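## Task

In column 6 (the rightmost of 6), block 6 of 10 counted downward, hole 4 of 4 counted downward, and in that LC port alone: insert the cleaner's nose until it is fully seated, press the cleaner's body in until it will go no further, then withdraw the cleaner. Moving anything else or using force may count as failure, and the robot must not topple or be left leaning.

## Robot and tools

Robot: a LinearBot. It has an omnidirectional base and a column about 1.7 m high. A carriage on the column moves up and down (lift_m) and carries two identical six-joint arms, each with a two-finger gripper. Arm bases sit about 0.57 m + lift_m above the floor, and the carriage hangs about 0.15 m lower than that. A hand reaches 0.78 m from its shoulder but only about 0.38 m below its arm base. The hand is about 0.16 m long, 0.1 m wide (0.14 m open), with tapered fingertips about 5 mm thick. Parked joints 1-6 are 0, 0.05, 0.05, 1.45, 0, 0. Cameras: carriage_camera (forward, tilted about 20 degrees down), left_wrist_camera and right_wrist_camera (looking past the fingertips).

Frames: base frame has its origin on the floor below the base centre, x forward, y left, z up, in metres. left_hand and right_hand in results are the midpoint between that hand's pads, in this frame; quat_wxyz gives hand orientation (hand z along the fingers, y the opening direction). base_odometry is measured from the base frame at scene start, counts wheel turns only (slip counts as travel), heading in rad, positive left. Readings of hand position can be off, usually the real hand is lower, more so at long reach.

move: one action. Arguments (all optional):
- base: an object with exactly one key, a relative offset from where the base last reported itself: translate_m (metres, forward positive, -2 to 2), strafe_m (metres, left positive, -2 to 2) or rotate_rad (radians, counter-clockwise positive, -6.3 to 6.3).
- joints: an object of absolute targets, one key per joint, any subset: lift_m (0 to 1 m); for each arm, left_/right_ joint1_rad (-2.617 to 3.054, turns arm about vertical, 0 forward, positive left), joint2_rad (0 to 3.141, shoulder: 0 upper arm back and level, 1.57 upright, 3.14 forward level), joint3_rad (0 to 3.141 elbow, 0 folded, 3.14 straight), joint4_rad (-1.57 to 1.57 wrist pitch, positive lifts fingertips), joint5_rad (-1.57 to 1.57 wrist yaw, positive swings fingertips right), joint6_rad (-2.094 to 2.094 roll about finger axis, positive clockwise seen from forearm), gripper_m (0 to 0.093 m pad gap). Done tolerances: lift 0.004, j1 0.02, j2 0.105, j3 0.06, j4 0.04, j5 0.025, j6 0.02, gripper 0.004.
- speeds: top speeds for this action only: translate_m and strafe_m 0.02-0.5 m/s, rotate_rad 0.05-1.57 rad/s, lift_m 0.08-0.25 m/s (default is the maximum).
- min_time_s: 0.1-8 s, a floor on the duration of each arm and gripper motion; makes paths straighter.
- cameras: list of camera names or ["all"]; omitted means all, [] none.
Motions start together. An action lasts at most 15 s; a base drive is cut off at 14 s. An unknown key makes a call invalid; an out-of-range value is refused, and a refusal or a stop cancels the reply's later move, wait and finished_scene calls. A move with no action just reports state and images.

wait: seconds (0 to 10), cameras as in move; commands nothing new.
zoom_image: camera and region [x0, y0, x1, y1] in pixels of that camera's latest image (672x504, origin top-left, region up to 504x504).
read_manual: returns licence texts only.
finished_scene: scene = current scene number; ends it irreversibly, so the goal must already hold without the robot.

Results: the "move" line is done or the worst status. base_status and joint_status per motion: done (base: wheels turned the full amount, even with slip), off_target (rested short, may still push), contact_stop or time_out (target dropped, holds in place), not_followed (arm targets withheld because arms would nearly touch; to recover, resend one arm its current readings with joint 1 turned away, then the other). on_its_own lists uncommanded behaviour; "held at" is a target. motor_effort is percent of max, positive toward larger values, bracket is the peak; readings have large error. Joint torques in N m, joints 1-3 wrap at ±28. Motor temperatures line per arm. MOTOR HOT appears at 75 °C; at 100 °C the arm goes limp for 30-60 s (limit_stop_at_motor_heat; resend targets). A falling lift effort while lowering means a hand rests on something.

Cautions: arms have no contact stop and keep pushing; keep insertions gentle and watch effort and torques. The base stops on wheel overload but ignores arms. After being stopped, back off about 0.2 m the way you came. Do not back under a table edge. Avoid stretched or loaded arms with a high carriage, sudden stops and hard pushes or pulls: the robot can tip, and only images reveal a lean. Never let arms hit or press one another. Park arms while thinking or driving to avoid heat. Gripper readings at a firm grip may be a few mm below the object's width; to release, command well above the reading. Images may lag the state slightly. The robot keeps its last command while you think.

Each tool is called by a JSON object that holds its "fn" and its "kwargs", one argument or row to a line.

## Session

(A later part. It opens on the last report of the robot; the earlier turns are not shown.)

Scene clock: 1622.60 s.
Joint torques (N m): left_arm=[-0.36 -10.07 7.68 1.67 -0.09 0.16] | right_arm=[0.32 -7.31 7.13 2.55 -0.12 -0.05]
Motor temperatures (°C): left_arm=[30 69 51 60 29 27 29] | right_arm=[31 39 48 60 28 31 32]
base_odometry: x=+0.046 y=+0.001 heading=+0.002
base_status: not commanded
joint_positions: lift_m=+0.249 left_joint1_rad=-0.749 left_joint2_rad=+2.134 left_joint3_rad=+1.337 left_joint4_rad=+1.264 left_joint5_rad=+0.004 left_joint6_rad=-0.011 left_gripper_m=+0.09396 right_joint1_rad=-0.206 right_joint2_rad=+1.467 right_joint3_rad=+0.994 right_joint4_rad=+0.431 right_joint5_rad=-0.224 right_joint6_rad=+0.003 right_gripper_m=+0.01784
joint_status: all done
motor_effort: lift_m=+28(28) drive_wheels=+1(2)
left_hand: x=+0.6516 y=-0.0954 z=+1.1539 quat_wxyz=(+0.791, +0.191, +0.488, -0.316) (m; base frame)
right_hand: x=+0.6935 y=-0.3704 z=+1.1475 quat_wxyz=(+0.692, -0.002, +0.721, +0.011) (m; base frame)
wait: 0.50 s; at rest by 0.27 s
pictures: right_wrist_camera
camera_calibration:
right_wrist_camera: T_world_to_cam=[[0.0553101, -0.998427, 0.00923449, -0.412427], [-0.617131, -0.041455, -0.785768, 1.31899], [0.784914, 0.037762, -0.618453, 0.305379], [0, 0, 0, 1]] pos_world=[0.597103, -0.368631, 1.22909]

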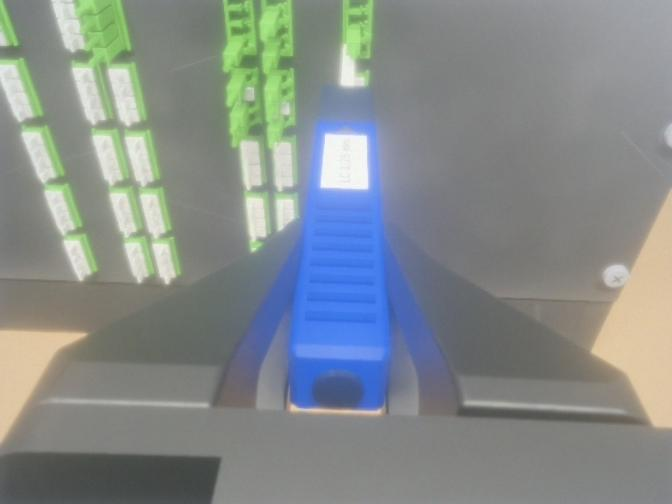

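{"fn": "move", "kwargs": {
  "joints": {"right_joint5_rad": -0.2095},
  "min_time_s": 1.5,
  "cameras": []
}}

{"fn": "wait", "kwargs": {
  "seconds": 0.5,
  "cameras": ["right_wrist_camera", "left_wrist_camera"]
}}

{"fn": "zoom_image", "kwargs": {
  "camera": "right_wrist_camera",
  "region": [325, 4, 385, 64]
}}

{"fn": "zoom_image", "kwargs": {
  "camera": "left_wrist_camera",
  "region": [374, 160, 414, 200]
}}

Scene clock: 1642.27 s.
Joint torques (N m): left_arm=[-0.35 -10.07 7.68 1.67 -0.09 0.16] | right_arm=[0.08 -7.31 7.28 2.54 0.2 -0.04]
Motor temperatures (°C): left_arm=[30 69 51 60 29 27 29] | right_arm=[31 39 48 60 28 31 32]
move: done
base_odometry: x=+0.046 y=+0.001 heading=+0.002
base_status: not commanded
joint_positions: lift_m=+0.249 left_joint1_rad=-0.749 left_joint2_rad=+2.134 left_joint3_rad=+1.337 left_joint4_rad=+1.264 left_joint5_rad=+0.004 left_joint6_rad=-0.011 left_gripper_m=+0.09396 right_joint1_rad=-0.206 right_joint2_rad=+1.467 right_joint3_rad=+0.994 right_joint4_rad=+0.431 right_joint5_rad=-0.220 right_joint6_rad=+0.003 right_gripper_m=+0.01784
joint_status: all done
motor_effort: lift_m=+28(28) drive_wheels=+1(4)
left_hand: x=+0.6516 y=-0.0954 z=+1.1539 quat_wxyz=(+0.791, +0.191, +0.488, -0.316) (m; base frame)
right_hand: x=+0.6935 y=-0.3711 z=+1.1475 quat_wxyz=(+0.692, -0.001, +0.721, +0.009) (m; base frame)
pictures: none
No camera images: "cameras" was empty.

Scene clock: 1642.77 s.
Joint torques (N m): left_arm=[-0.35 -10.06 7.66 1.67 -0.09 0.16] | right_arm=[0.16 -7.08 7.32 2.47 0.21 -0.05]
Motor temperatures (°C): left_arm=[30 69 51 60 29 27 29] | right_arm=[31 39 48 60 28 31 32]
base_odometry: x=+0.046 y=+0.001 heading=+0.002
base_status: not commanded
joint_positions: lift_m=+0.249 left_joint1_rad=-0.749 left_joint2_rad=+2.134 left_joint3_rad=+1.337 left_joint4_rad=+1.264 left_joint5_rad=+0.004 left_joint6_rad=-0.011 left_gripper_m=+0.09396 right_joint1_rad=-0.206 right_joint2_rad=+1.467 right_joint3_rad=+0.994 right_joint4_rad=+0.431 right_joint5_rad=-0.220 right_joint6_rad=+0.003 right_gripper_m=+0.01784
joint_status: all done
motor_effort: lift_m=+28(28) drive_wheels=+1(4)
left_hand: x=+0.6516 y=-0.0954 z=+1.1539 quat_wxyz=(+0.791, +0.191, +0.488, -0.316) (m; base frame)
right_hand: x=+0.6935 y=-0.3711 z=+1.1475 quat_wxyz=(+0.692, -0.001, +0.721, +0.009) (m; base frame)
wait: 0.50 s; at rest by 0.27 s
pictures: left_wrist_camera, right_wrist_camera
camera_calibration:
left_wrist_camera: T_world_to_cam=[[-0.713122, -0.69794, 0.0658529, 0.317447], [-0.136288, 0.0458803, -0.989606, 1.24454], [0.687665, -0.714685, -0.127839, -0.245002], [0, 0, 0, 1]] pos_world=[0.564474, -0.0106403, 1.17938]
right_wrist_camera: T_world_to_cam=[[0.0514546, -0.998631, 0.00939803, -0.410593], [-0.617351, -0.0392033, -0.785711, 1.31988], [0.785004, 0.0346266, -0.618523, 0.304249], [0, 0, 0, 1]] pos_world=[0.597119, -0.368822, 1.22909]

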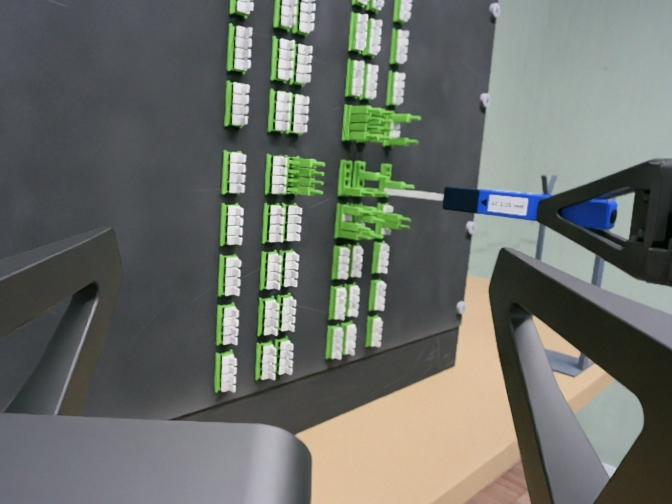

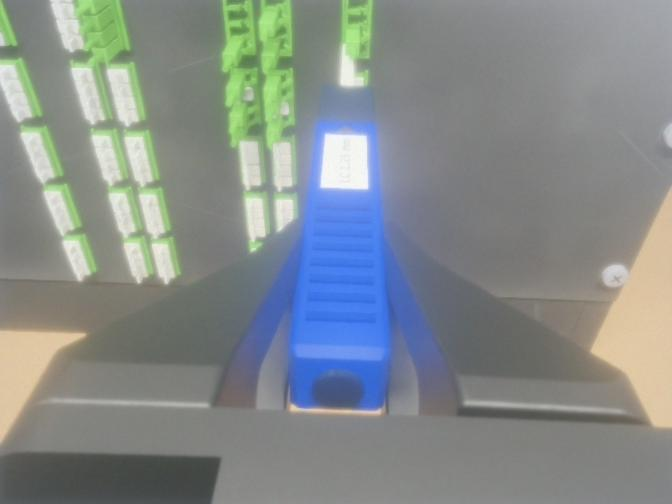

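Scaled by 8.400 from the camera's 672x504 image, which has a finer 960x720 frame.

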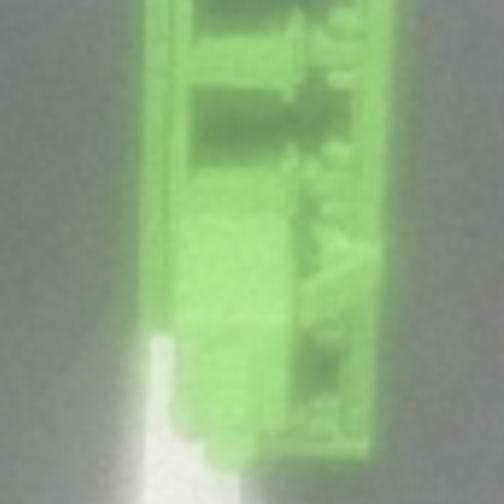

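Scaled by 12.600 from the camera's 672x504 image, which has a finer 960x720 frame.

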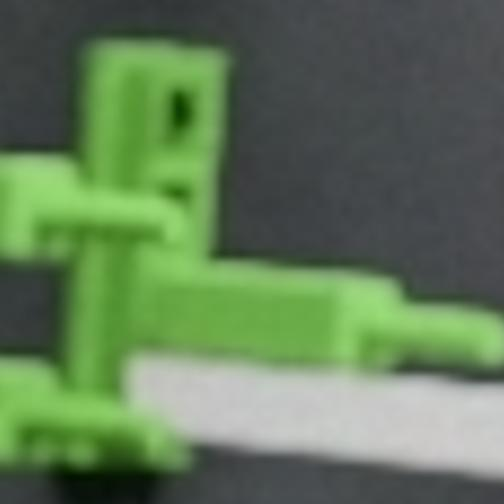

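{"fn": "move", "kwargs": {
  "base": {"translate_m": -0.007},
  "speeds": {"translate_m": 0.02},
  "cameras": []
}}

{"fn": "move", "kwargs": {
  "base": {"translate_m": 0.004},
  "joints": {"right_joint5_rad": -0.2055},
  "speeds": {"translate_m": 0.02},
  "cameras": []
}}

{"fn": "move", "kwargs": {
  "base": {"translate_m": 0.002},
  "speeds": {"translate_m": 0.02},
  "cameras": []
}}

{"fn": "wait", "kwargs": {
  "seconds": 0.5,
  "cameras": ["right_wrist_camera", "left_wrist_camera"]
}}

{"fn": "zoom_image", "kwargs": {
  "camera": "right_wrist_camera",
  "region": [325, 4, 385, 64]
}}

{"fn": "zoom_image", "kwargs": {
  "camera": "left_wrist_camera",
  "region": [374, 160, 414, 200]
}}

Scene clock: 1676.53 s.
Joint torques (N m): left_arm=[-0.16 -10.19 7.69 1.69 -0.08 0.16] | right_arm=[0.24 -7.25 7.24 2.58 0.2 -0.05]
Motor temperatures (°C): left_arm=[30 69 51 60 29 27 29] | right_arm=[31 39 48 60 28 31 32]
move: done
base_odometry: x=+0.039 y=+0.001 heading=+0.002
base_status: done
joint_positions: lift_m=+0.249 left_joint1_rad=-0.749 left_joint2_rad=+2.134 left_joint3_rad=+1.337 left_joint4_rad=+1.264 left_joint5_rad=+0.003 left_joint6_rad=-0.011 left_gripper_m=+0.09396 right_joint1_rad=-0.206 right_joint2_rad=+1.467 right_joint3_rad=+0.994 right_joint4_rad=+0.431 right_joint5_rad=-0.217 right_joint6_rad=+0.003 right_gripper_m=+0.01784
joint_status: not commanded
motor_effort: lift_m=+28(28) drive_wheels=-1(8)
left_hand: x=+0.6514 y=-0.0956 z=+1.1539 quat_wxyz=(+0.791, +0.190, +0.488, -0.317) (m; base frame)
right_hand: x=+0.6935 y=-0.3715 z=+1.1475 quat_wxyz=(+0.693, +0.000, +0.721, +0.008) (m; base frame)
pictures: none
No camera images: "cameras" was empty.

Scene clock: 1677.10 s.
Joint torques (N m): left_arm=[-0.29 -10.15 7.66 1.67 -0.08 0.16] | right_arm=[0.2 -7.25 7.25 2.54 0.21 -0.07]
Motor temperatures (°C): left_arm=[30 69 51 60 29 27 29] | right_arm=[31 39 48 60 28 31 32]
move: done
base_odometry: x=+0.043 y=+0.001 heading=+0.002
base_status: done
joint_positions: lift_m=+0.249 left_joint1_rad=-0.749 left_joint2_rad=+2.134 left_joint3_rad=+1.337 left_joint4_rad=+1.264 left_joint5_rad=+0.003 left_joint6_rad=-0.011 left_gripper_m=+0.09396 right_joint1_rad=-0.206 right_joint2_rad=+1.467 right_joint3_rad=+0.994 right_joint4_rad=+0.431 right_joint5_rad=-0.213 right_joint6_rad=+0.003 right_gripper_m=+0.01784
joint_status: all done
motor_effort: lift_m=+28(28) drive_wheels=+1(9)
left_hand: x=+0.6516 y=-0.0954 z=+1.1539 quat_wxyz=(+0.791, +0.190, +0.489, -0.316) (m; base frame)
right_hand: x=+0.6935 y=-0.3723 z=+1.1475 quat_wxyz=(+0.693, +0.002, +0.721, +0.007) (m; base frame)
pictures: none
No camera images: "cameras" was empty.

Scene clock: 1677.80 s.
Joint torques (N m): left_arm=[-0.24 -9.96 7.6 1.74 -0.07 0.16] | right_arm=[0.16 -7.27 7.42 2.51 0.13 -0.07]
Motor temperatures (°C): left_arm=[30 69 51 60 29 27 29] | right_arm=[31 39 48 60 28 31 32]
move: done
base_odometry: x=+0.045 y=+0.001 heading=+0.002
base_status: done
joint_positions: lift_m=+0.249 left_joint1_rad=-0.748 left_joint2_rad=+2.134 left_joint3_rad=+1.337 left_joint4_rad=+1.264 left_joint5_rad=+0.002 left_joint6_rad=-0.011 left_gripper_m=+0.09396 right_joint1_rad=-0.206 right_joint2_rad=+1.467 right_joint3_rad=+0.994 right_joint4_rad=+0.431 right_joint5_rad=-0.212 right_joint6_rad=+0.003 right_gripper_m=+0.01784
joint_status: not commanded
motor_effort: lift_m=+28(28) drive_wheels=-5(7)
left_hand: x=+0.6519 y=-0.0950 z=+1.1540 quat_wxyz=(+0.791, +0.190, +0.489, -0.316) (m; base frame)
right_hand: x=+0.6935 y=-0.3724 z=+1.1475 quat_wxyz=(+0.693, +0.002, +0.721, +0.006) (m; base frame)
pictures: none
No camera images: "cameras" was empty.

Scene clock: 1678.30 s.
Joint torques (N m): left_arm=[-0.38 -10.09 7.62 1.65 -0.07 0.16] | right_arm=[-0.03 -7.06 7.58 2.58 0.14 -0.09]
Motor temperatures (°C): left_arm=[30 69 51 60 29 27 29] | right_arm=[31 39 48 60 28 31 32]
base_odometry: x=+0.045 y=+0.001 heading=+0.002
base_status: done
joint_positions: lift_m=+0.249 left_joint1_rad=-0.748 left_joint2_rad=+2.134 left_joint3_rad=+1.337 left_joint4_rad=+1.264 left_joint5_rad=+0.002 left_joint6_rad=-0.011 left_gripper_m=+0.09396 right_joint1_rad=-0.206 right_joint2_rad=+1.467 right_joint3_rad=+0.994 right_joint4_rad=+0.431 right_joint5_rad=-0.212 right_joint6_rad=+0.003 right_gripper_m=+0.01784
joint_status: not commanded
motor_effort: lift_m=+28(28) drive_wheels=+1(7)
left_hand: x=+0.6519 y=-0.0950 z=+1.1540 quat_wxyz=(+0.791, +0.190, +0.489, -0.316) (m; base frame)
right_hand: x=+0.6935 y=-0.3724 z=+1.1475 quat_wxyz=(+0.693, +0.002, +0.721, +0.006) (m; base frame)
wait: 0.50 s; at rest by 0.27 s
pictures: left_wrist_camera, right_wrist_camera
camera_calibration:
left_wrist_camera: T_world_to_cam=[[-0.711941, -0.699079, 0.0665394, 0.316235], [-0.136571, 0.0448913, -0.989613, 1.24482], [0.688831, -0.713634, -0.127434, -0.246106], [0, 0, 0, 1]] pos_world=[0.564673, -0.0104375, 1.17948]
right_wrist_camera: T_world_to_cam=[[0.0434632, -0.999008, 0.00970436, -0.406919], [-0.617637, -0.0345035, -0.785706, 1.32178], [0.785261, 0.0281555, -0.618524, 0.3017], [0, 0, 0, 1]] pos_world=[0.597152, -0.369404, 1.22909]

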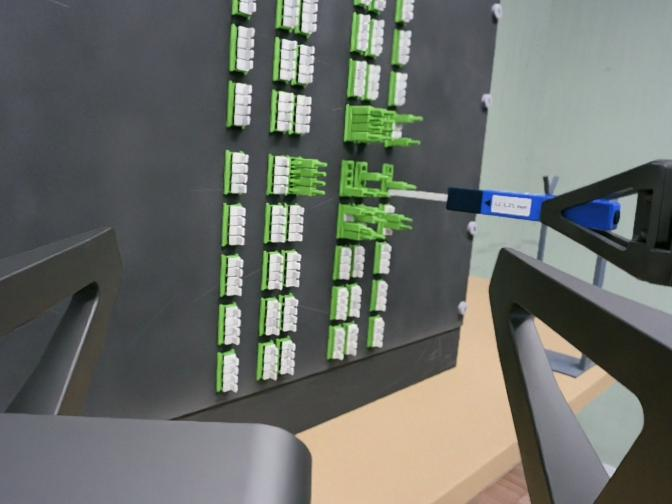

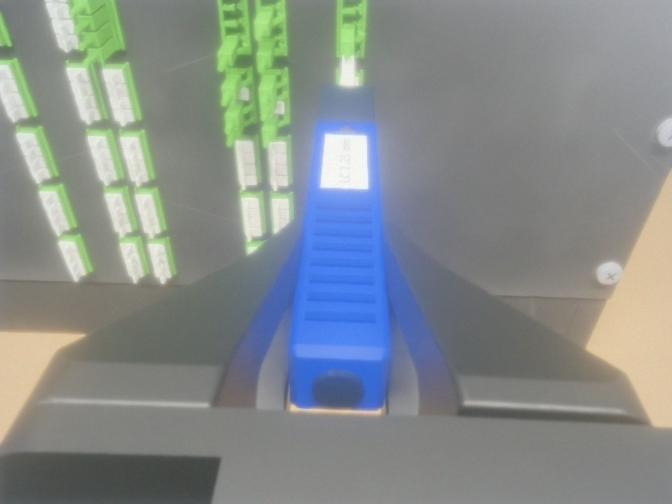

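Scaled by 8.400 from the camera's 672x504 image, which has a finer 960x720 frame.

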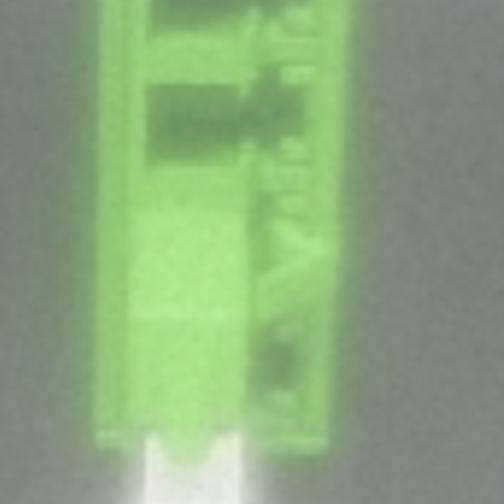

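Scaled by 12.600 from the camera's 672x504 image, which has a finer 960x720 frame.

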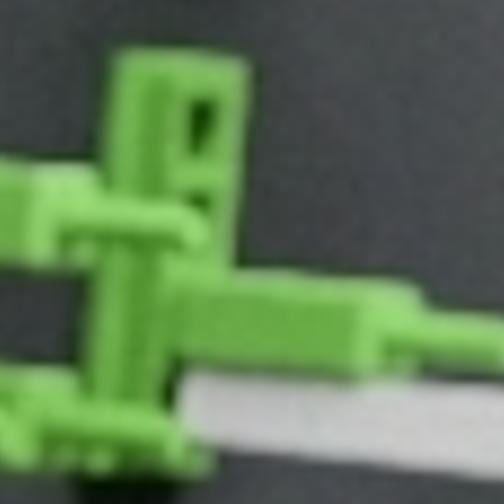

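{"fn": "move", "kwargs": {
  "joints": {"right_joint5_rad": -0.2235},
  "cameras": []
}}

{"fn": "wait", "kwargs": {
  "seconds": 0.5,
  "cameras": ["right_wrist_camera", "left_wrist_camera"]
}}

{"fn": "zoom_image", "kwargs": {
  "camera": "right_wrist_camera",
  "region": [325, 4, 385, 64]
}}

{"fn": "zoom_image", "kwargs": {
  "camera": "left_wrist_camera",
  "region": [374, 160, 414, 200]
}}

Scene clock: 1697.40 s.
Joint torques (N m): left_arm=[-0.38 -10.07 7.68 1.67 -0.07 0.16] | right_arm=[0.25 -7.19 7.28 2.54 0.04 -0.09]
Motor temperatures (°C): left_arm=[30 69 51 60 29 27 29] | right_arm=[31 39 48 60 28 31 32]
move: done
base_odometry: x=+0.045 y=+0.001 heading=+0.002
base_status: not commanded
joint_positions: lift_m=+0.249 left_joint1_rad=-0.748 left_joint2_rad=+2.134 left_joint3_rad=+1.337 left_joint4_rad=+1.264 left_joint5_rad=+0.002 left_joint6_rad=-0.011 left_gripper_m=+0.09396 right_joint1_rad=-0.206 right_joint2_rad=+1.467 right_joint3_rad=+0.994 right_joint4_rad=+0.431 right_joint5_rad=-0.215 right_joint6_rad=+0.003 right_gripper_m=+0.01784
joint_status: all done
motor_effort: lift_m=+28(28) drive_wheels=+0(3)
left_hand: x=+0.6519 y=-0.0950 z=+1.1540 quat_wxyz=(+0.791, +0.190, +0.489, -0.316) (m; base frame)
right_hand: x=+0.6935 y=-0.3720 z=+1.1475 quat_wxyz=(+0.693, +0.001, +0.721, +0.007) (m; base frame)
pictures: none
No camera images: "cameras" was empty.

Scene clock: 1697.90 s.
Joint torques (N m): left_arm=[-0.38 -10.07 7.66 1.67 -0.07 0.16] | right_arm=[-0.03 -7.05 7.34 2.53 -0.01 -0.04]
Motor temperatures (°C): left_arm=[30 69 51 60 29 27 29] | right_arm=[31 39 48 60 28 31 32]
base_odometry: x=+0.045 y=+0.001 heading=+0.002
base_status: not commanded
joint_positions: lift_m=+0.249 left_joint1_rad=-0.748 left_joint2_rad=+2.134 left_joint3_rad=+1.337 left_joint4_rad=+1.264 left_joint5_rad=+0.002 left_joint6_rad=-0.011 left_gripper_m=+0.09396 right_joint1_rad=-0.206 right_joint2_rad=+1.467 right_joint3_rad=+0.994 right_joint4_rad=+0.431 right_joint5_rad=-0.215 right_joint6_rad=+0.003 right_gripper_m=+0.01784
joint_status: all done
motor_effort: lift_m=+28(28) drive_wheels=+2(3)
left_hand: x=+0.6519 y=-0.0950 z=+1.1540 quat_wxyz=(+0.791, +0.190, +0.489, -0.316) (m; base frame)
right_hand: x=+0.6935 y=-0.3719 z=+1.1475 quat_wxyz=(+0.693, +0.001, +0.721, +0.007) (m; base frame)
wait: 0.50 s; at rest by 0.27 s
pictures: left_wrist_camera, right_wrist_camera
camera_calibration:
left_wrist_camera: T_world_to_cam=[[-0.711941, -0.699079, 0.0665394, 0.316235], [-0.136571, 0.0448913, -0.989613, 1.24482], [0.688831, -0.713634, -0.127434, -0.246106], [0, 0, 0, 1]] pos_world=[0.564673, -0.0104375, 1.17948]
right_wrist_camera: T_world_to_cam=[[0.0466006, -0.998867, 0.0096021, -0.408422], [-0.617543, -0.0363634, -0.785696, 1.32102], [0.785156, 0.0306842, -0.618538, 0.302718], [0, 0, 0, 1]] pos_world=[0.597139, -0.369211, 1.22909]

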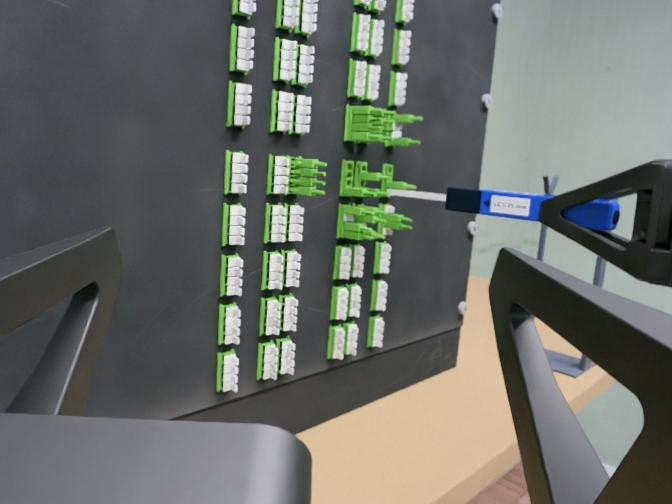

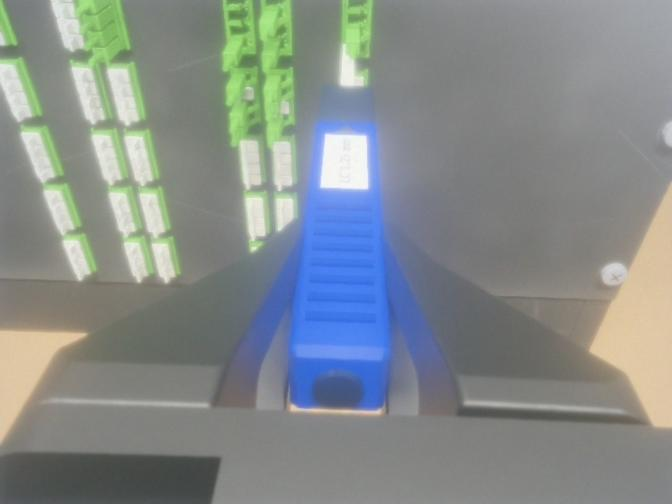

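Scaled by 8.400 from the camera's 672x504 image, which has a finer 960x720 frame.

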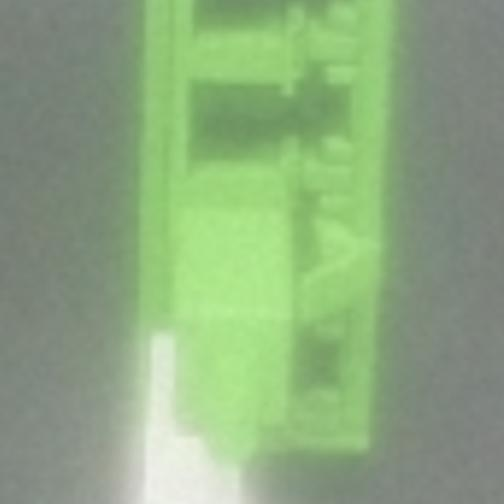

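Scaled by 12.600 from the camera's 672x504 image, which has a finer 960x720 frame.

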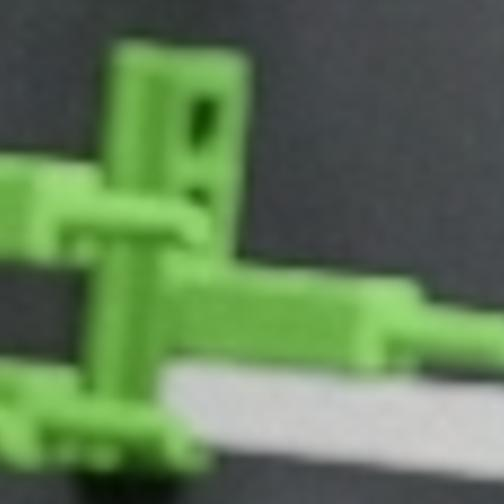

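{"fn": "move", "kwargs": {
  "joints": {"right_joint5_rad": -0.2095},
  "cameras": []
}}

{"fn": "wait", "kwargs": {
  "seconds": 0.5,
  "cameras": ["right_wrist_camera", "left_wrist_camera"]
}}

{"fn": "zoom_image", "kwargs": {
  "camera": "right_wrist_camera",
  "region": [325, 4, 385, 64]
}}

{"fn": "zoom_image", "kwargs": {
  "camera": "left_wrist_camera",
  "region": [374, 160, 414, 200]
}}

{"fn": "move", "kwargs": {
  "base": {"translate_m": 0.001},
  "speeds": {"translate_m": 0.02},
  "cameras": []
}}

{"fn": "wait", "kwargs": {
  "seconds": 0.5,
  "cameras": ["right_wrist_camera", "left_wrist_camera"]
}}

{"fn": "zoom_image", "kwargs": {
  "camera": "right_wrist_camera",
  "region": [325, 4, 385, 64]
}}

{"fn": "zoom_image", "kwargs": {
  "camera": "left_wrist_camera",
  "region": [374, 160, 414, 200]
}}

Scene clock: 1730.97 s.
Joint torques (N m): left_arm=[-0.36 -10.06 7.66 1.66 -0.07 0.16] | right_arm=[0.17 -7.17 7.25 2.54 0.15 -0.01]
Motor temperatures (°C): left_arm=[30 69 51 60 29 27 29] | right_arm=[31 39 48 60 28 31 32]
move: done
base_odometry: x=+0.045 y=+0.001 heading=+0.002
base_status: not commanded
joint_positions: lift_m=+0.249 left_joint1_rad=-0.748 left_joint2_rad=+2.134 left_joint3_rad=+1.337 left_joint4_rad=+1.264 left_joint5_rad=+0.002 left_joint6_rad=-0.011 left_gripper_m=+0.09396 right_joint1_rad=-0.206 right_joint2_rad=+1.467 right_joint3_rad=+0.994 right_joint4_rad=+0.431 right_joint5_rad=-0.215 right_joint6_rad=+0.003 right_gripper_m=+0.01784
joint_status: all done
motor_effort: lift_m=+28(28) drive_wheels=+3(3)
left_hand: x=+0.6519 y=-0.0950 z=+1.1540 quat_wxyz=(+0.791, +0.190, +0.489, -0.316) (m; base frame)
right_hand: x=+0.6935 y=-0.3719 z=+1.1475 quat_wxyz=(+0.693, +0.001, +0.721, +0.007) (m; base frame)
pictures: none
No camera images: "cameras" was empty.

Scene clock: 1731.47 s.
Joint torques (N m): left_arm=[-0.36 -10.07 7.68 1.67 -0.07 0.16] | right_arm=[0.24 -7.19 7.5 2.55 0.15 -0.04]
Motor temperatures (°C): left_arm=[30 69 51 60 29 27 29] | right_arm=[31 39 48 60 28 31 32]
base_odometry: x=+0.045 y=+0.001 heading=+0.002
base_status: not commanded
joint_positions: lift_m=+0.249 left_joint1_rad=-0.748 left_joint2_rad=+2.134 left_joint3_rad=+1.337 left_joint4_rad=+1.264 left_joint5_rad=+0.002 left_joint6_rad=-0.011 left_gripper_m=+0.09396 right_joint1_rad=-0.206 right_joint2_rad=+1.467 right_joint3_rad=+0.994 right_joint4_rad=+0.431 right_joint5_rad=-0.215 right_joint6_rad=+0.003 right_gripper_m=+0.01784
joint_status: all done
motor_effort: lift_m=+28(28) drive_wheels=+0(3)
left_hand: x=+0.6519 y=-0.0950 z=+1.1540 quat_wxyz=(+0.791, +0.190, +0.489, -0.316) (m; base frame)
right_hand: x=+0.6935 y=-0.3719 z=+1.1475 quat_wxyz=(+0.693, +0.001, +0.721, +0.007) (m; base frame)
wait: 0.50 s; at rest by 0.27 s
pictures: left_wrist_camera, right_wrist_camera
camera_calibration:
left_wrist_camera: T_world_to_cam=[[-0.711941, -0.699079, 0.0665394, 0.316235], [-0.136571, 0.0448913, -0.989613, 1.24482], [0.688831, -0.713634, -0.127434, -0.246106], [0, 0, 0, 1]] pos_world=[0.564673, -0.0104375, 1.17948]
right_wrist_camera: T_world_to_cam=[[0.0466006, -0.998867, 0.0096021, -0.408422], [-0.617543, -0.0363634, -0.785696, 1.32102], [0.785156, 0.0306842, -0.618538, 0.302718], [0, 0, 0, 1]] pos_world=[0.597139, -0.369211, 1.22909]

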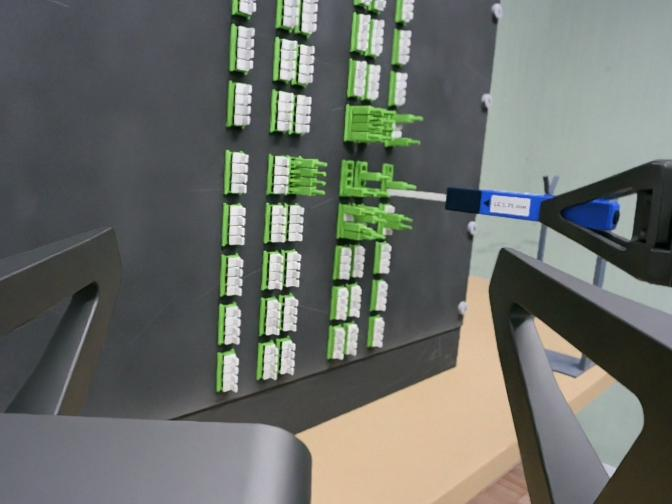

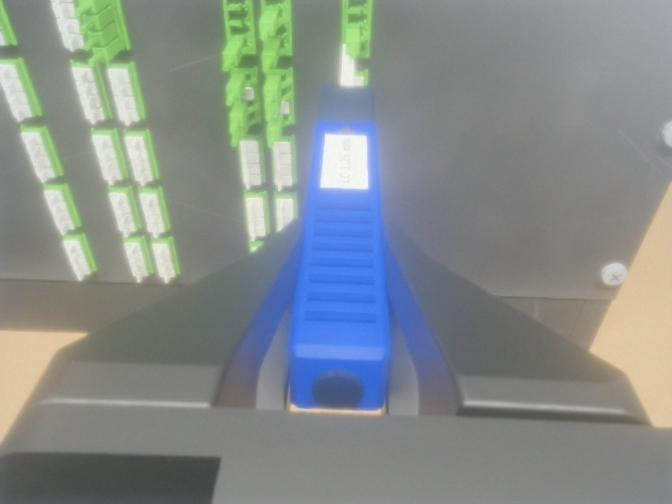

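Scaled by 8.400 from the camera's 672x504 image, which has a finer 960x720 frame.

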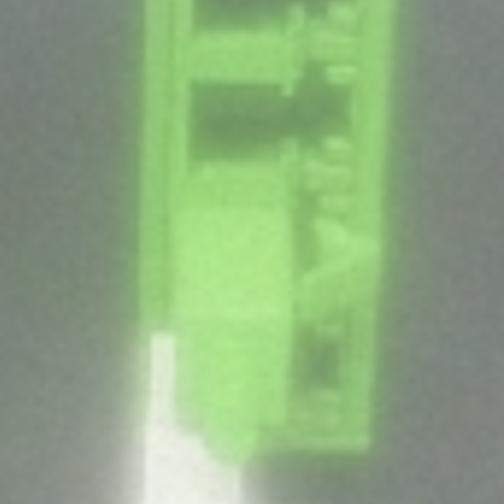

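Scaled by 12.600 from the camera's 672x504 image, which has a finer 960x720 frame.

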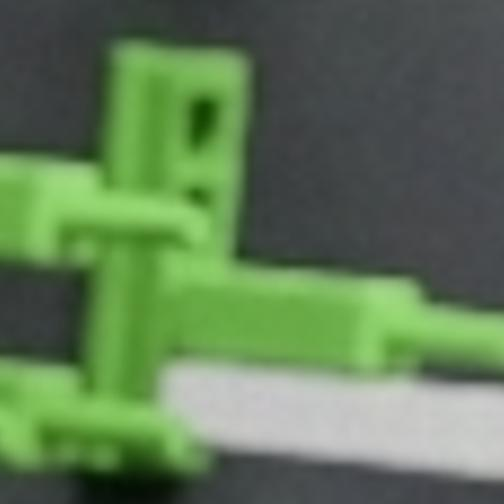

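Scene clock: 1731.93 s.
Joint torques (N m): left_arm=[-0.16 -10.07 7.76 1.66 -0.08 0.16] | right_arm=[0.34 -7.15 7.32 2.55 0.14 -0.04]
Motor temperatures (°C): left_arm=[30 69 51 60 29 27 29] | right_arm=[31 39 48 60 28 31 32]
move: done
base_odometry: x=+0.045 y=+0.001 heading=+0.002
base_status: done
joint_positions: lift_m=+0.249 left_joint1_rad=-0.748 left_joint2_rad=+2.134 left_joint3_rad=+1.337 left_joint4_rad=+1.264 left_joint5_rad=+0.002 left_joint6_rad=-0.011 left_gripper_m=+0.09396 right_joint1_rad=-0.206 right_joint2_rad=+1.467 right_joint3_rad=+0.994 right_joint4_rad=+0.431 right_joint5_rad=-0.215 right_joint6_rad=+0.003 right_gripper_m=+0.01784
joint_status: not commanded
motor_effort: lift_m=+28(28) drive_wheels=+4(8)
left_hand: x=+0.6519 y=-0.0950 z=+1.1540 quat_wxyz=(+0.791, +0.190, +0.489, -0.316) (m; base frame)
right_hand: x=+0.6935 y=-0.3718 z=+1.1475 quat_wxyz=(+0.693, +0.001, +0.721, +0.008) (m; base frame)
pictures: none
No camera images: "cameras" was empty.

Scene clock: 1732.43 s.
Joint torques (N m): left_arm=[-0.39 -10.06 7.66 1.67 -0.07 0.16] | right_arm=[0.24 -7.13 7.34 2.54 0.17 -0.03]
Motor temperatures (°C): left_arm=[30 69 51 60 29 27 29] | right_arm=[31 39 48 60 28 31 32]
base_odometry: x=+0.045 y=+0.001 heading=+0.002
base_status: done
joint_positions: lift_m=+0.249 left_joint1_rad=-0.748 left_joint2_rad=+2.134 left_joint3_rad=+1.337 left_joint4_rad=+1.264 left_joint5_rad=+0.002 left_joint6_rad=-0.011 left_gripper_m=+0.09396 right_joint1_rad=-0.206 right_joint2_rad=+1.467 right_joint3_rad=+0.994 right_joint4_rad=+0.431 right_joint5_rad=-0.215 right_joint6_rad=+0.003 right_gripper_m=+0.01784
joint_status: not commanded
motor_effort: lift_m=+28(28) drive_wheels=+2(8)
left_hand: x=+0.6519 y=-0.0950 z=+1.1540 quat_wxyz=(+0.791, +0.190, +0.489, -0.316) (m; base frame)
right_hand: x=+0.6935 y=-0.3719 z=+1.1475 quat_wxyz=(+0.693, +0.001, +0.721, +0.007) (m; base frame)
wait: 0.50 s; at rest by 0.27 s
pictures: left_wrist_camera, right_wrist_camera
camera_calibration:
left_wrist_camera: T_world_to_cam=[[-0.711941, -0.699079, 0.0665394, 0.316235], [-0.136571, 0.0448913, -0.989613, 1.24482], [0.688831, -0.713634, -0.127434, -0.246106], [0, 0, 0, 1]] pos_world=[0.564673, -0.0104375, 1.17948]
right_wrist_camera: T_world_to_cam=[[0.0466006, -0.998867, 0.0096021, -0.408422], [-0.617543, -0.0363634, -0.785696, 1.32102], [0.785156, 0.0306842, -0.618538, 0.302718], [0, 0, 0, 1]] pos_world=[0.597139, -0.369211, 1.22909]

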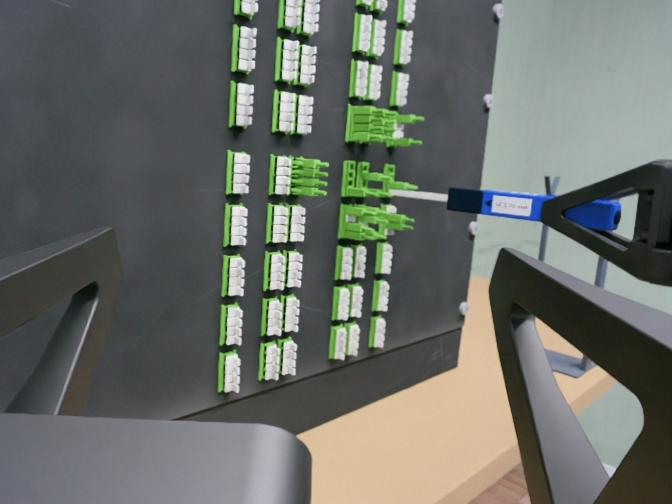

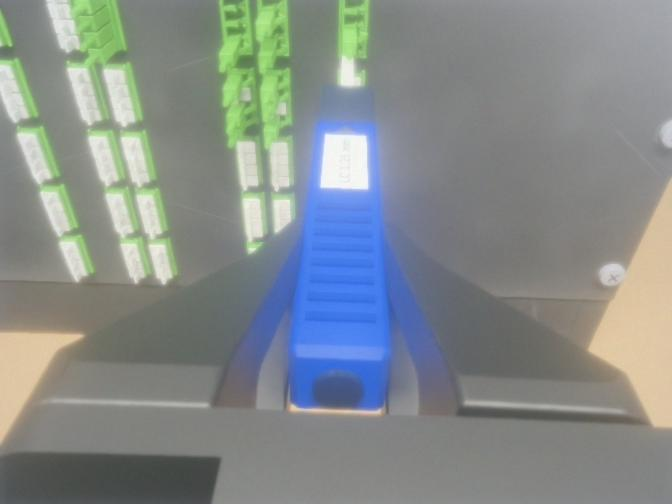

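Scaled by 8.400 from the camera's 672x504 image, which has a finer 960x720 frame.

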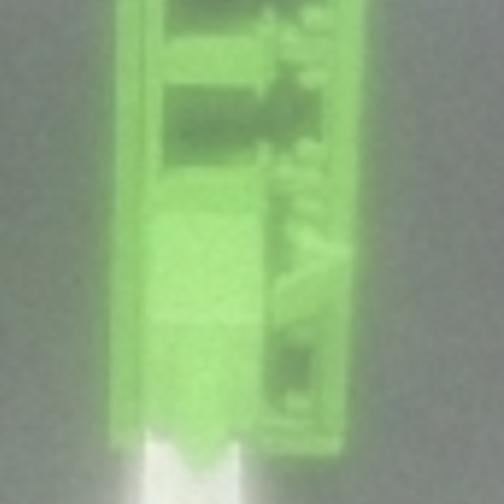

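Scaled by 12.600 from the camera's 672x504 image, which has a finer 960x720 frame.

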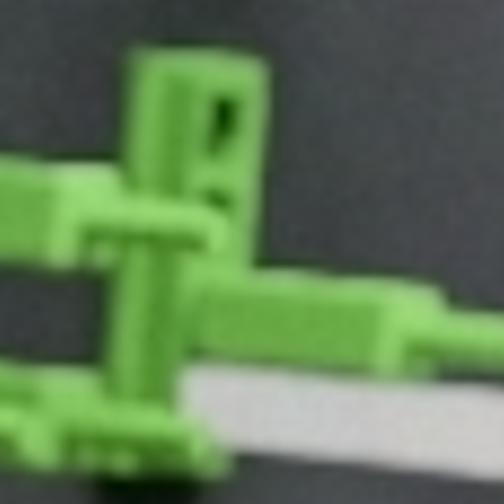

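{"fn": "move", "kwargs": {
  "joints": {"right_joint5_rad": -0.206},
  "cameras": []
}}

{"fn": "wait", "kwargs": {
  "seconds": 0.5,
  "cameras": ["right_wrist_camera", "left_wrist_camera"]
}}

{"fn": "zoom_image", "kwargs": {
  "camera": "right_wrist_camera",
  "region": [325, 4, 385, 64]
}}

{"fn": "zoom_image", "kwargs": {
  "camera": "left_wrist_camera",
  "region": [374, 160, 414, 200]
}}

Scene clock: 1754.17 s.
Joint torques (N m): left_arm=[-0.36 -10.06 7.66 1.67 -0.07 0.16] | right_arm=[0.2 -7.24 7.43 2.52 0.16 -0.05]
Motor temperatures (°C): left_arm=[30 70 51 60 29 27 29] | right_arm=[31 39 49 60 28 31 32]
move: done
base_odometry: x=+0.045 y=+0.001 heading=+0.002
base_status: not commanded
joint_positions: lift_m=+0.249 left_joint1_rad=-0.748 left_joint2_rad=+2.134 left_joint3_rad=+1.337 left_joint4_rad=+1.264 left_joint5_rad=+0.002 left_joint6_rad=-0.011 left_gripper_m=+0.09396 right_joint1_rad=-0.206 right_joint2_rad=+1.467 right_joint3_rad=+0.994 right_joint4_rad=+0.431 right_joint5_rad=-0.213 right_joint6_rad=+0.003 right_gripper_m=+0.01784
joint_status: all done
motor_effort: lift_m=+28(28) drive_wheels=+1(3)
left_hand: x=+0.6519 y=-0.0950 z=+1.1540 quat_wxyz=(+0.791, +0.190, +0.489, -0.316) (m; base frame)
right_hand: x=+0.6935 y=-0.3722 z=+1.1475 quat_wxyz=(+0.693, +0.002, +0.721, +0.007) (m; base frame)
pictures: none
No camera images: "cameras" was empty.

Scene clock: 1754.67 s.
Joint torques (N m): left_arm=[-0.38 -10.07 7.66 1.67 -0.07 0.16] | right_arm=[0.1 -7.35 7.46 2.54 0.19 -0.06]
Motor temperatures (°C): left_arm=[30 70 51 60 29 27 29] | right_arm=[31 39 49 60 28 31 32]
base_odometry: x=+0.045 y=+0.001 heading=+0.002
base_status: not commanded
joint_positions: lift_m=+0.249 left_joint1_rad=-0.748 left_joint2_rad=+2.134 left_joint3_rad=+1.337 left_joint4_rad=+1.264 left_joint5_rad=+0.002 left_joint6_rad=-0.011 left_gripper_m=+0.09396 right_joint1_rad=-0.206 right_joint2_rad=+1.467 right_joint3_rad=+0.994 right_joint4_rad=+0.431 right_joint5_rad=-0.213 right_joint6_rad=+0.003 right_gripper_m=+0.01784
joint_status: all done
motor_effort: lift_m=+28(28) drive_wheels=+3(3)
left_hand: x=+0.6519 y=-0.0950 z=+1.1540 quat_wxyz=(+0.791, +0.190, +0.489, -0.316) (m; base frame)
right_hand: x=+0.6935 y=-0.3722 z=+1.1475 quat_wxyz=(+0.693, +0.002, +0.721, +0.007) (m; base frame)
wait: 0.50 s; at rest by 0.27 s
pictures: left_wrist_camera, right_wrist_camera
camera_calibration:
left_wrist_camera: T_world_to_cam=[[-0.711941, -0.699079, 0.0665394, 0.316235], [-0.136571, 0.0448913, -0.989613, 1.24482], [0.688831, -0.713634, -0.127434, -0.246106], [0, 0, 0, 1]] pos_world=[0.564673, -0.0104375, 1.17948]
right_wrist_camera: T_world_to_cam=[[0.0446012, -0.998958, 0.00968025, -0.407553], [-0.617586, -0.0351877, -0.785716, 1.3215], [0.785238, 0.0290655, -0.618512, 0.302039], [0, 0, 0, 1]] pos_world=[0.597147, -0.369407, 1.22909]

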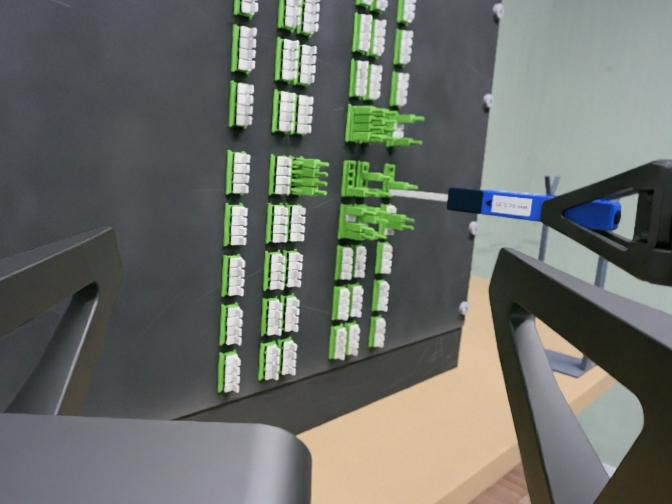

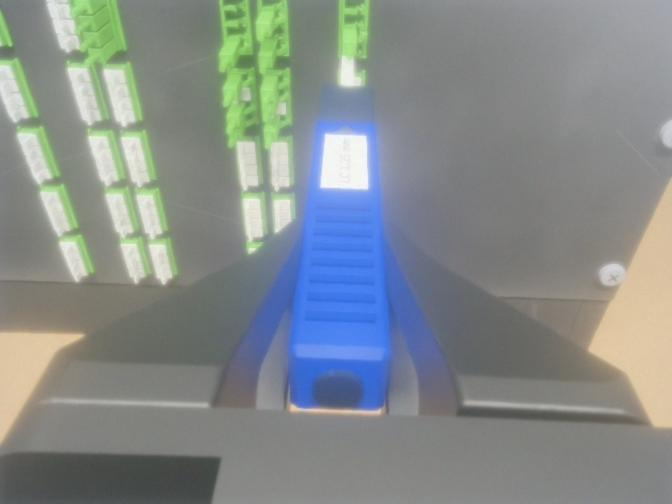

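Scaled by 8.400 from the camera's 672x504 image, which has a finer 960x720 frame.

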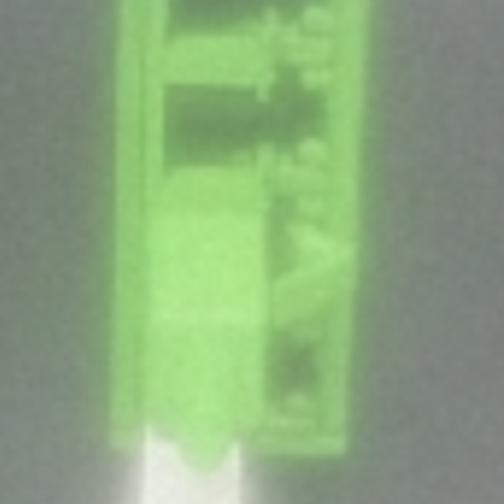

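Scaled by 12.600 from the camera's 672x504 image, which has a finer 960x720 frame.

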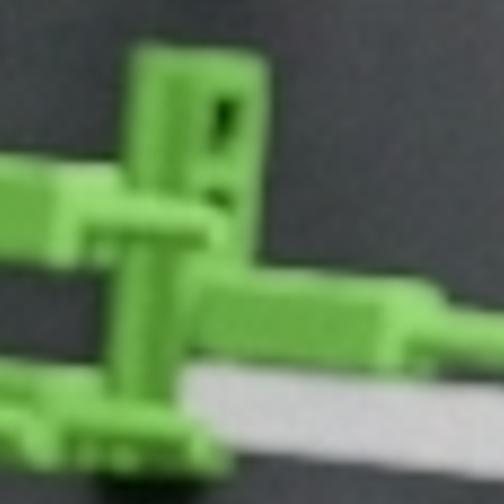

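{"fn": "move", "kwargs": {
  "joints": {"right_joint5_rad": -0.203},
  "cameras": []
}}

{"fn": "wait", "kwargs": {
  "seconds": 0.4,
  "cameras": ["right_wrist_camera"]
}}

{"fn": "zoom_image", "kwargs": {
  "camera": "right_wrist_camera",
  "region": [325, 4, 385, 64]
}}

{"fn": "move", "kwargs": {
  "joints": {"right_joint5_rad": -0.2005},
  "cameras": []
}}

{"fn": "wait", "kwargs": {
  "seconds": 0.4,
  "cameras": ["right_wrist_camera"]
}}

{"fn": "zoom_image", "kwargs": {
  "camera": "right_wrist_camera",
  "region": [325, 4, 385, 64]
}}

Scene clock: 1771.97 s.
Joint torques (N m): left_arm=[-0.38 -10.07 7.66 1.67 -0.07 0.16] | right_arm=[0.24 -7.15 7.35 2.59 0.23 -0.04]
Motor temperatures (°C): left_arm=[30 70 51 60 29 27 29] | right_arm=[31 39 49 60 28 31 32]
move: done
base_odometry: x=+0.045 y=+0.001 heading=+0.002
base_status: not commanded
joint_positions: lift_m=+0.249 left_joint1_rad=-0.748 left_joint2_rad=+2.134 left_joint3_rad=+1.337 left_joint4_rad=+1.264 left_joint5_rad=+0.002 left_joint6_rad=-0.011 left_gripper_m=+0.09396 right_joint1_rad=-0.206 right_joint2_rad=+1.467 right_joint3_rad=+0.994 right_joint4_rad=+0.431 right_joint5_rad=-0.212 right_joint6_rad=+0.003 right_gripper_m=+0.01784
joint_status: all done
motor_effort: lift_m=+28(28) drive_wheels=+2(3)
left_hand: x=+0.6519 y=-0.0950 z=+1.1540 quat_wxyz=(+0.791, +0.190, +0.489, -0.316) (m; base frame)
right_hand: x=+0.6935 y=-0.3725 z=+1.1475 quat_wxyz=(+0.693, +0.002, +0.721, +0.006) (m; base frame)
pictures: none
No camera images: "cameras" was empty.

Scene clock: 1772.37 s.
Joint torques (N m): left_arm=[-0.38 -10.06 7.66 1.67 -0.08 0.16] | right_arm=[0.23 -6.98 7.51 2.57 0.17 -0.07]
Motor temperatures (°C): left_arm=[30 70 51 60 29 27 29] | right_arm=[31 39 49 60 28 31 32]
base_odometry: x=+0.045 y=+0.001 heading=+0.002
base_status: not commanded
joint_positions: lift_m=+0.249 left_joint1_rad=-0.748 left_joint2_rad=+2.134 left_joint3_rad=+1.337 left_joint4_rad=+1.264 left_joint5_rad=+0.002 left_joint6_rad=-0.011 left_gripper_m=+0.09396 right_joint1_rad=-0.206 right_joint2_rad=+1.467 right_joint3_rad=+0.994 right_joint4_rad=+0.431 right_joint5_rad=-0.211 right_joint6_rad=+0.003 right_gripper_m=+0.01784
joint_status: all done
motor_effort: lift_m=+28(28) drive_wheels=+3(3)
left_hand: x=+0.6519 y=-0.0950 z=+1.1540 quat_wxyz=(+0.791, +0.190, +0.489, -0.316) (m; base frame)
right_hand: x=+0.6935 y=-0.3726 z=+1.1475 quat_wxyz=(+0.693, +0.002, +0.721, +0.006) (m; base frame)
wait: 0.40 s; at rest by 0.27 s
pictures: right_wrist_camera
camera_calibration:
right_wrist_camera: T_world_to_cam=[[0.0427441, -0.999038, 0.00976923, -0.406679], [-0.617669, -0.0341102, -0.785698, 1.32193], [0.785276, 0.0275498, -0.618533, 0.301478], [0, 0, 0, 1]] pos_world=[0.597155, -0.369503, 1.22909]

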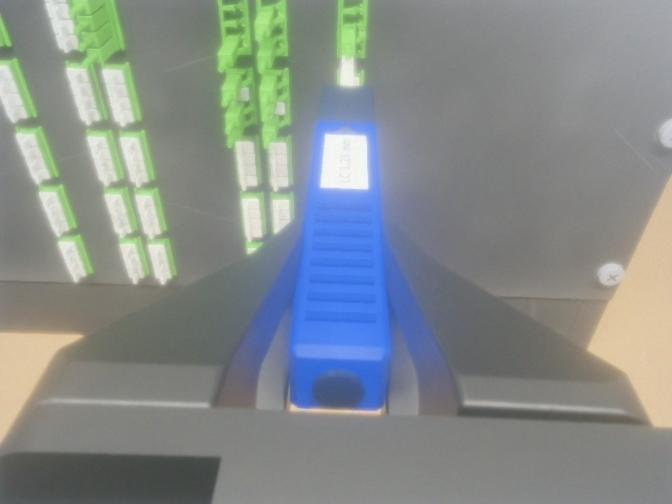

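Scaled by 8.400 from the camera's 672x504 image, which has a finer 960x720 frame.

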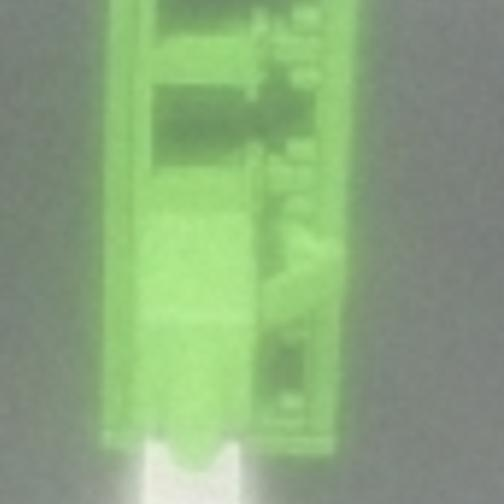

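Scene clock: 1772.67 s.
Joint torques (N m): left_arm=[-0.39 -10.06 7.66 1.66 -0.07 0.16] | right_arm=[0.09 -7.21 7.54 2.52 0.18 -0.04]
Motor temperatures (°C): left_arm=[30 70 51 60 29 27 29] | right_arm=[31 39 49 60 28 31 32]
move: done
base_odometry: x=+0.045 y=+0.001 heading=+0.002
base_status: not commanded
joint_positions: lift_m=+0.249 left_joint1_rad=-0.748 left_joint2_rad=+2.134 left_joint3_rad=+1.337 left_joint4_rad=+1.264 left_joint5_rad=+0.002 left_joint6_rad=-0.011 left_gripper_m=+0.09396 right_joint1_rad=-0.206 right_joint2_rad=+1.467 right_joint3_rad=+0.994 right_joint4_rad=+0.431 right_joint5_rad=-0.210 right_joint6_rad=+0.003 right_gripper_m=+0.01784
joint_status: all done
motor_effort: lift_m=+28(28) drive_wheels=+1(3)
left_hand: x=+0.6519 y=-0.0950 z=+1.1540 quat_wxyz=(+0.791, +0.190, +0.489, -0.316) (m; base frame)
right_hand: x=+0.6935 y=-0.3728 z=+1.1475 quat_wxyz=(+0.693, +0.003, +0.721, +0.006) (m; base frame)
pictures: none
No camera images: "cameras" was empty.

Scene clock: 1773.07 s.
Joint torques (N m): left_arm=[-0.38 -10.07 7.66 1.67 -0.07 0.16] | right_arm=[0.32 -7.12 7.32 2.54 0.19 -0.1]
Motor temperatures (°C): left_arm=[30 70 51 60 29 27 29] | right_arm=[31 39 49 60 28 31 32]
base_odometry: x=+0.045 y=+0.001 heading=+0.002
base_status: not commanded
joint_positions: lift_m=+0.249 left_joint1_rad=-0.748 left_joint2_rad=+2.134 left_joint3_rad=+1.337 left_joint4_rad=+1.264 left_joint5_rad=+0.002 left_joint6_rad=-0.011 left_gripper_m=+0.09396 right_joint1_rad=-0.206 right_joint2_rad=+1.467 right_joint3_rad=+0.994 right_joint4_rad=+0.431 right_joint5_rad=-0.210 right_joint6_rad=+0.003 right_gripper_m=+0.01784
joint_status: all done
motor_effort: lift_m=+28(28) drive_wheels=+3(3)
left_hand: x=+0.6519 y=-0.0950 z=+1.1540 quat_wxyz=(+0.791, +0.190, +0.489, -0.316) (m; base frame)
right_hand: x=+0.6935 y=-0.3728 z=+1.1475 quat_wxyz=(+0.693, +0.003, +0.721, +0.005) (m; base frame)
wait: 0.40 s; at rest by 0.27 s
pictures: right_wrist_camera
camera_calibration:
right_wrist_camera: T_world_to_cam=[[0.0412475, -0.999101, 0.00982733, -0.405977], [-0.617733, -0.033231, -0.785685, 1.32228], [0.785305, 0.0263369, -0.618548, 0.301029], [0, 0, 0, 1]] pos_world=[0.597162, -0.369599, 1.22909]

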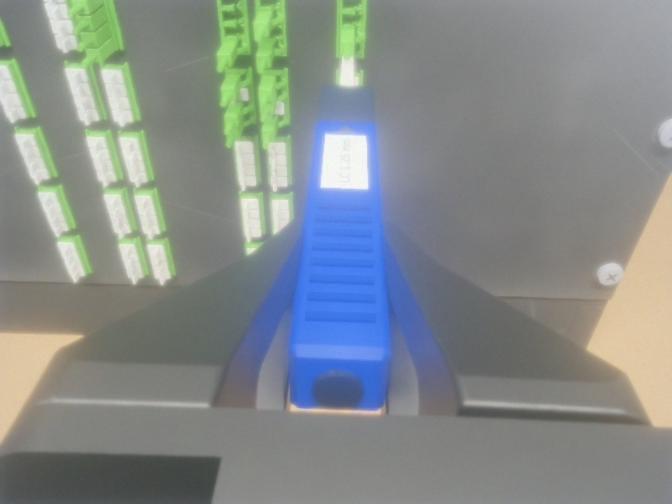

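Scaled by 8.400 from the camera's 672x504 image, which has a finer 960x720 frame.

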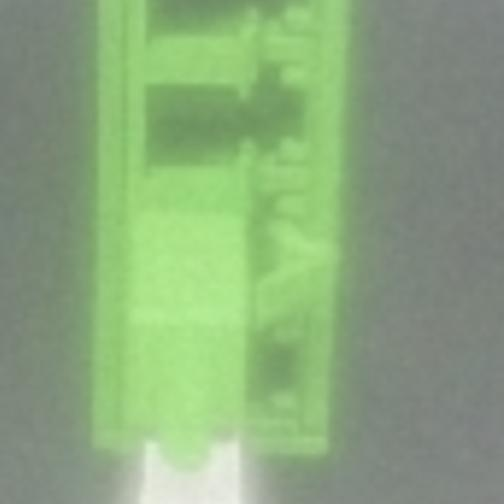

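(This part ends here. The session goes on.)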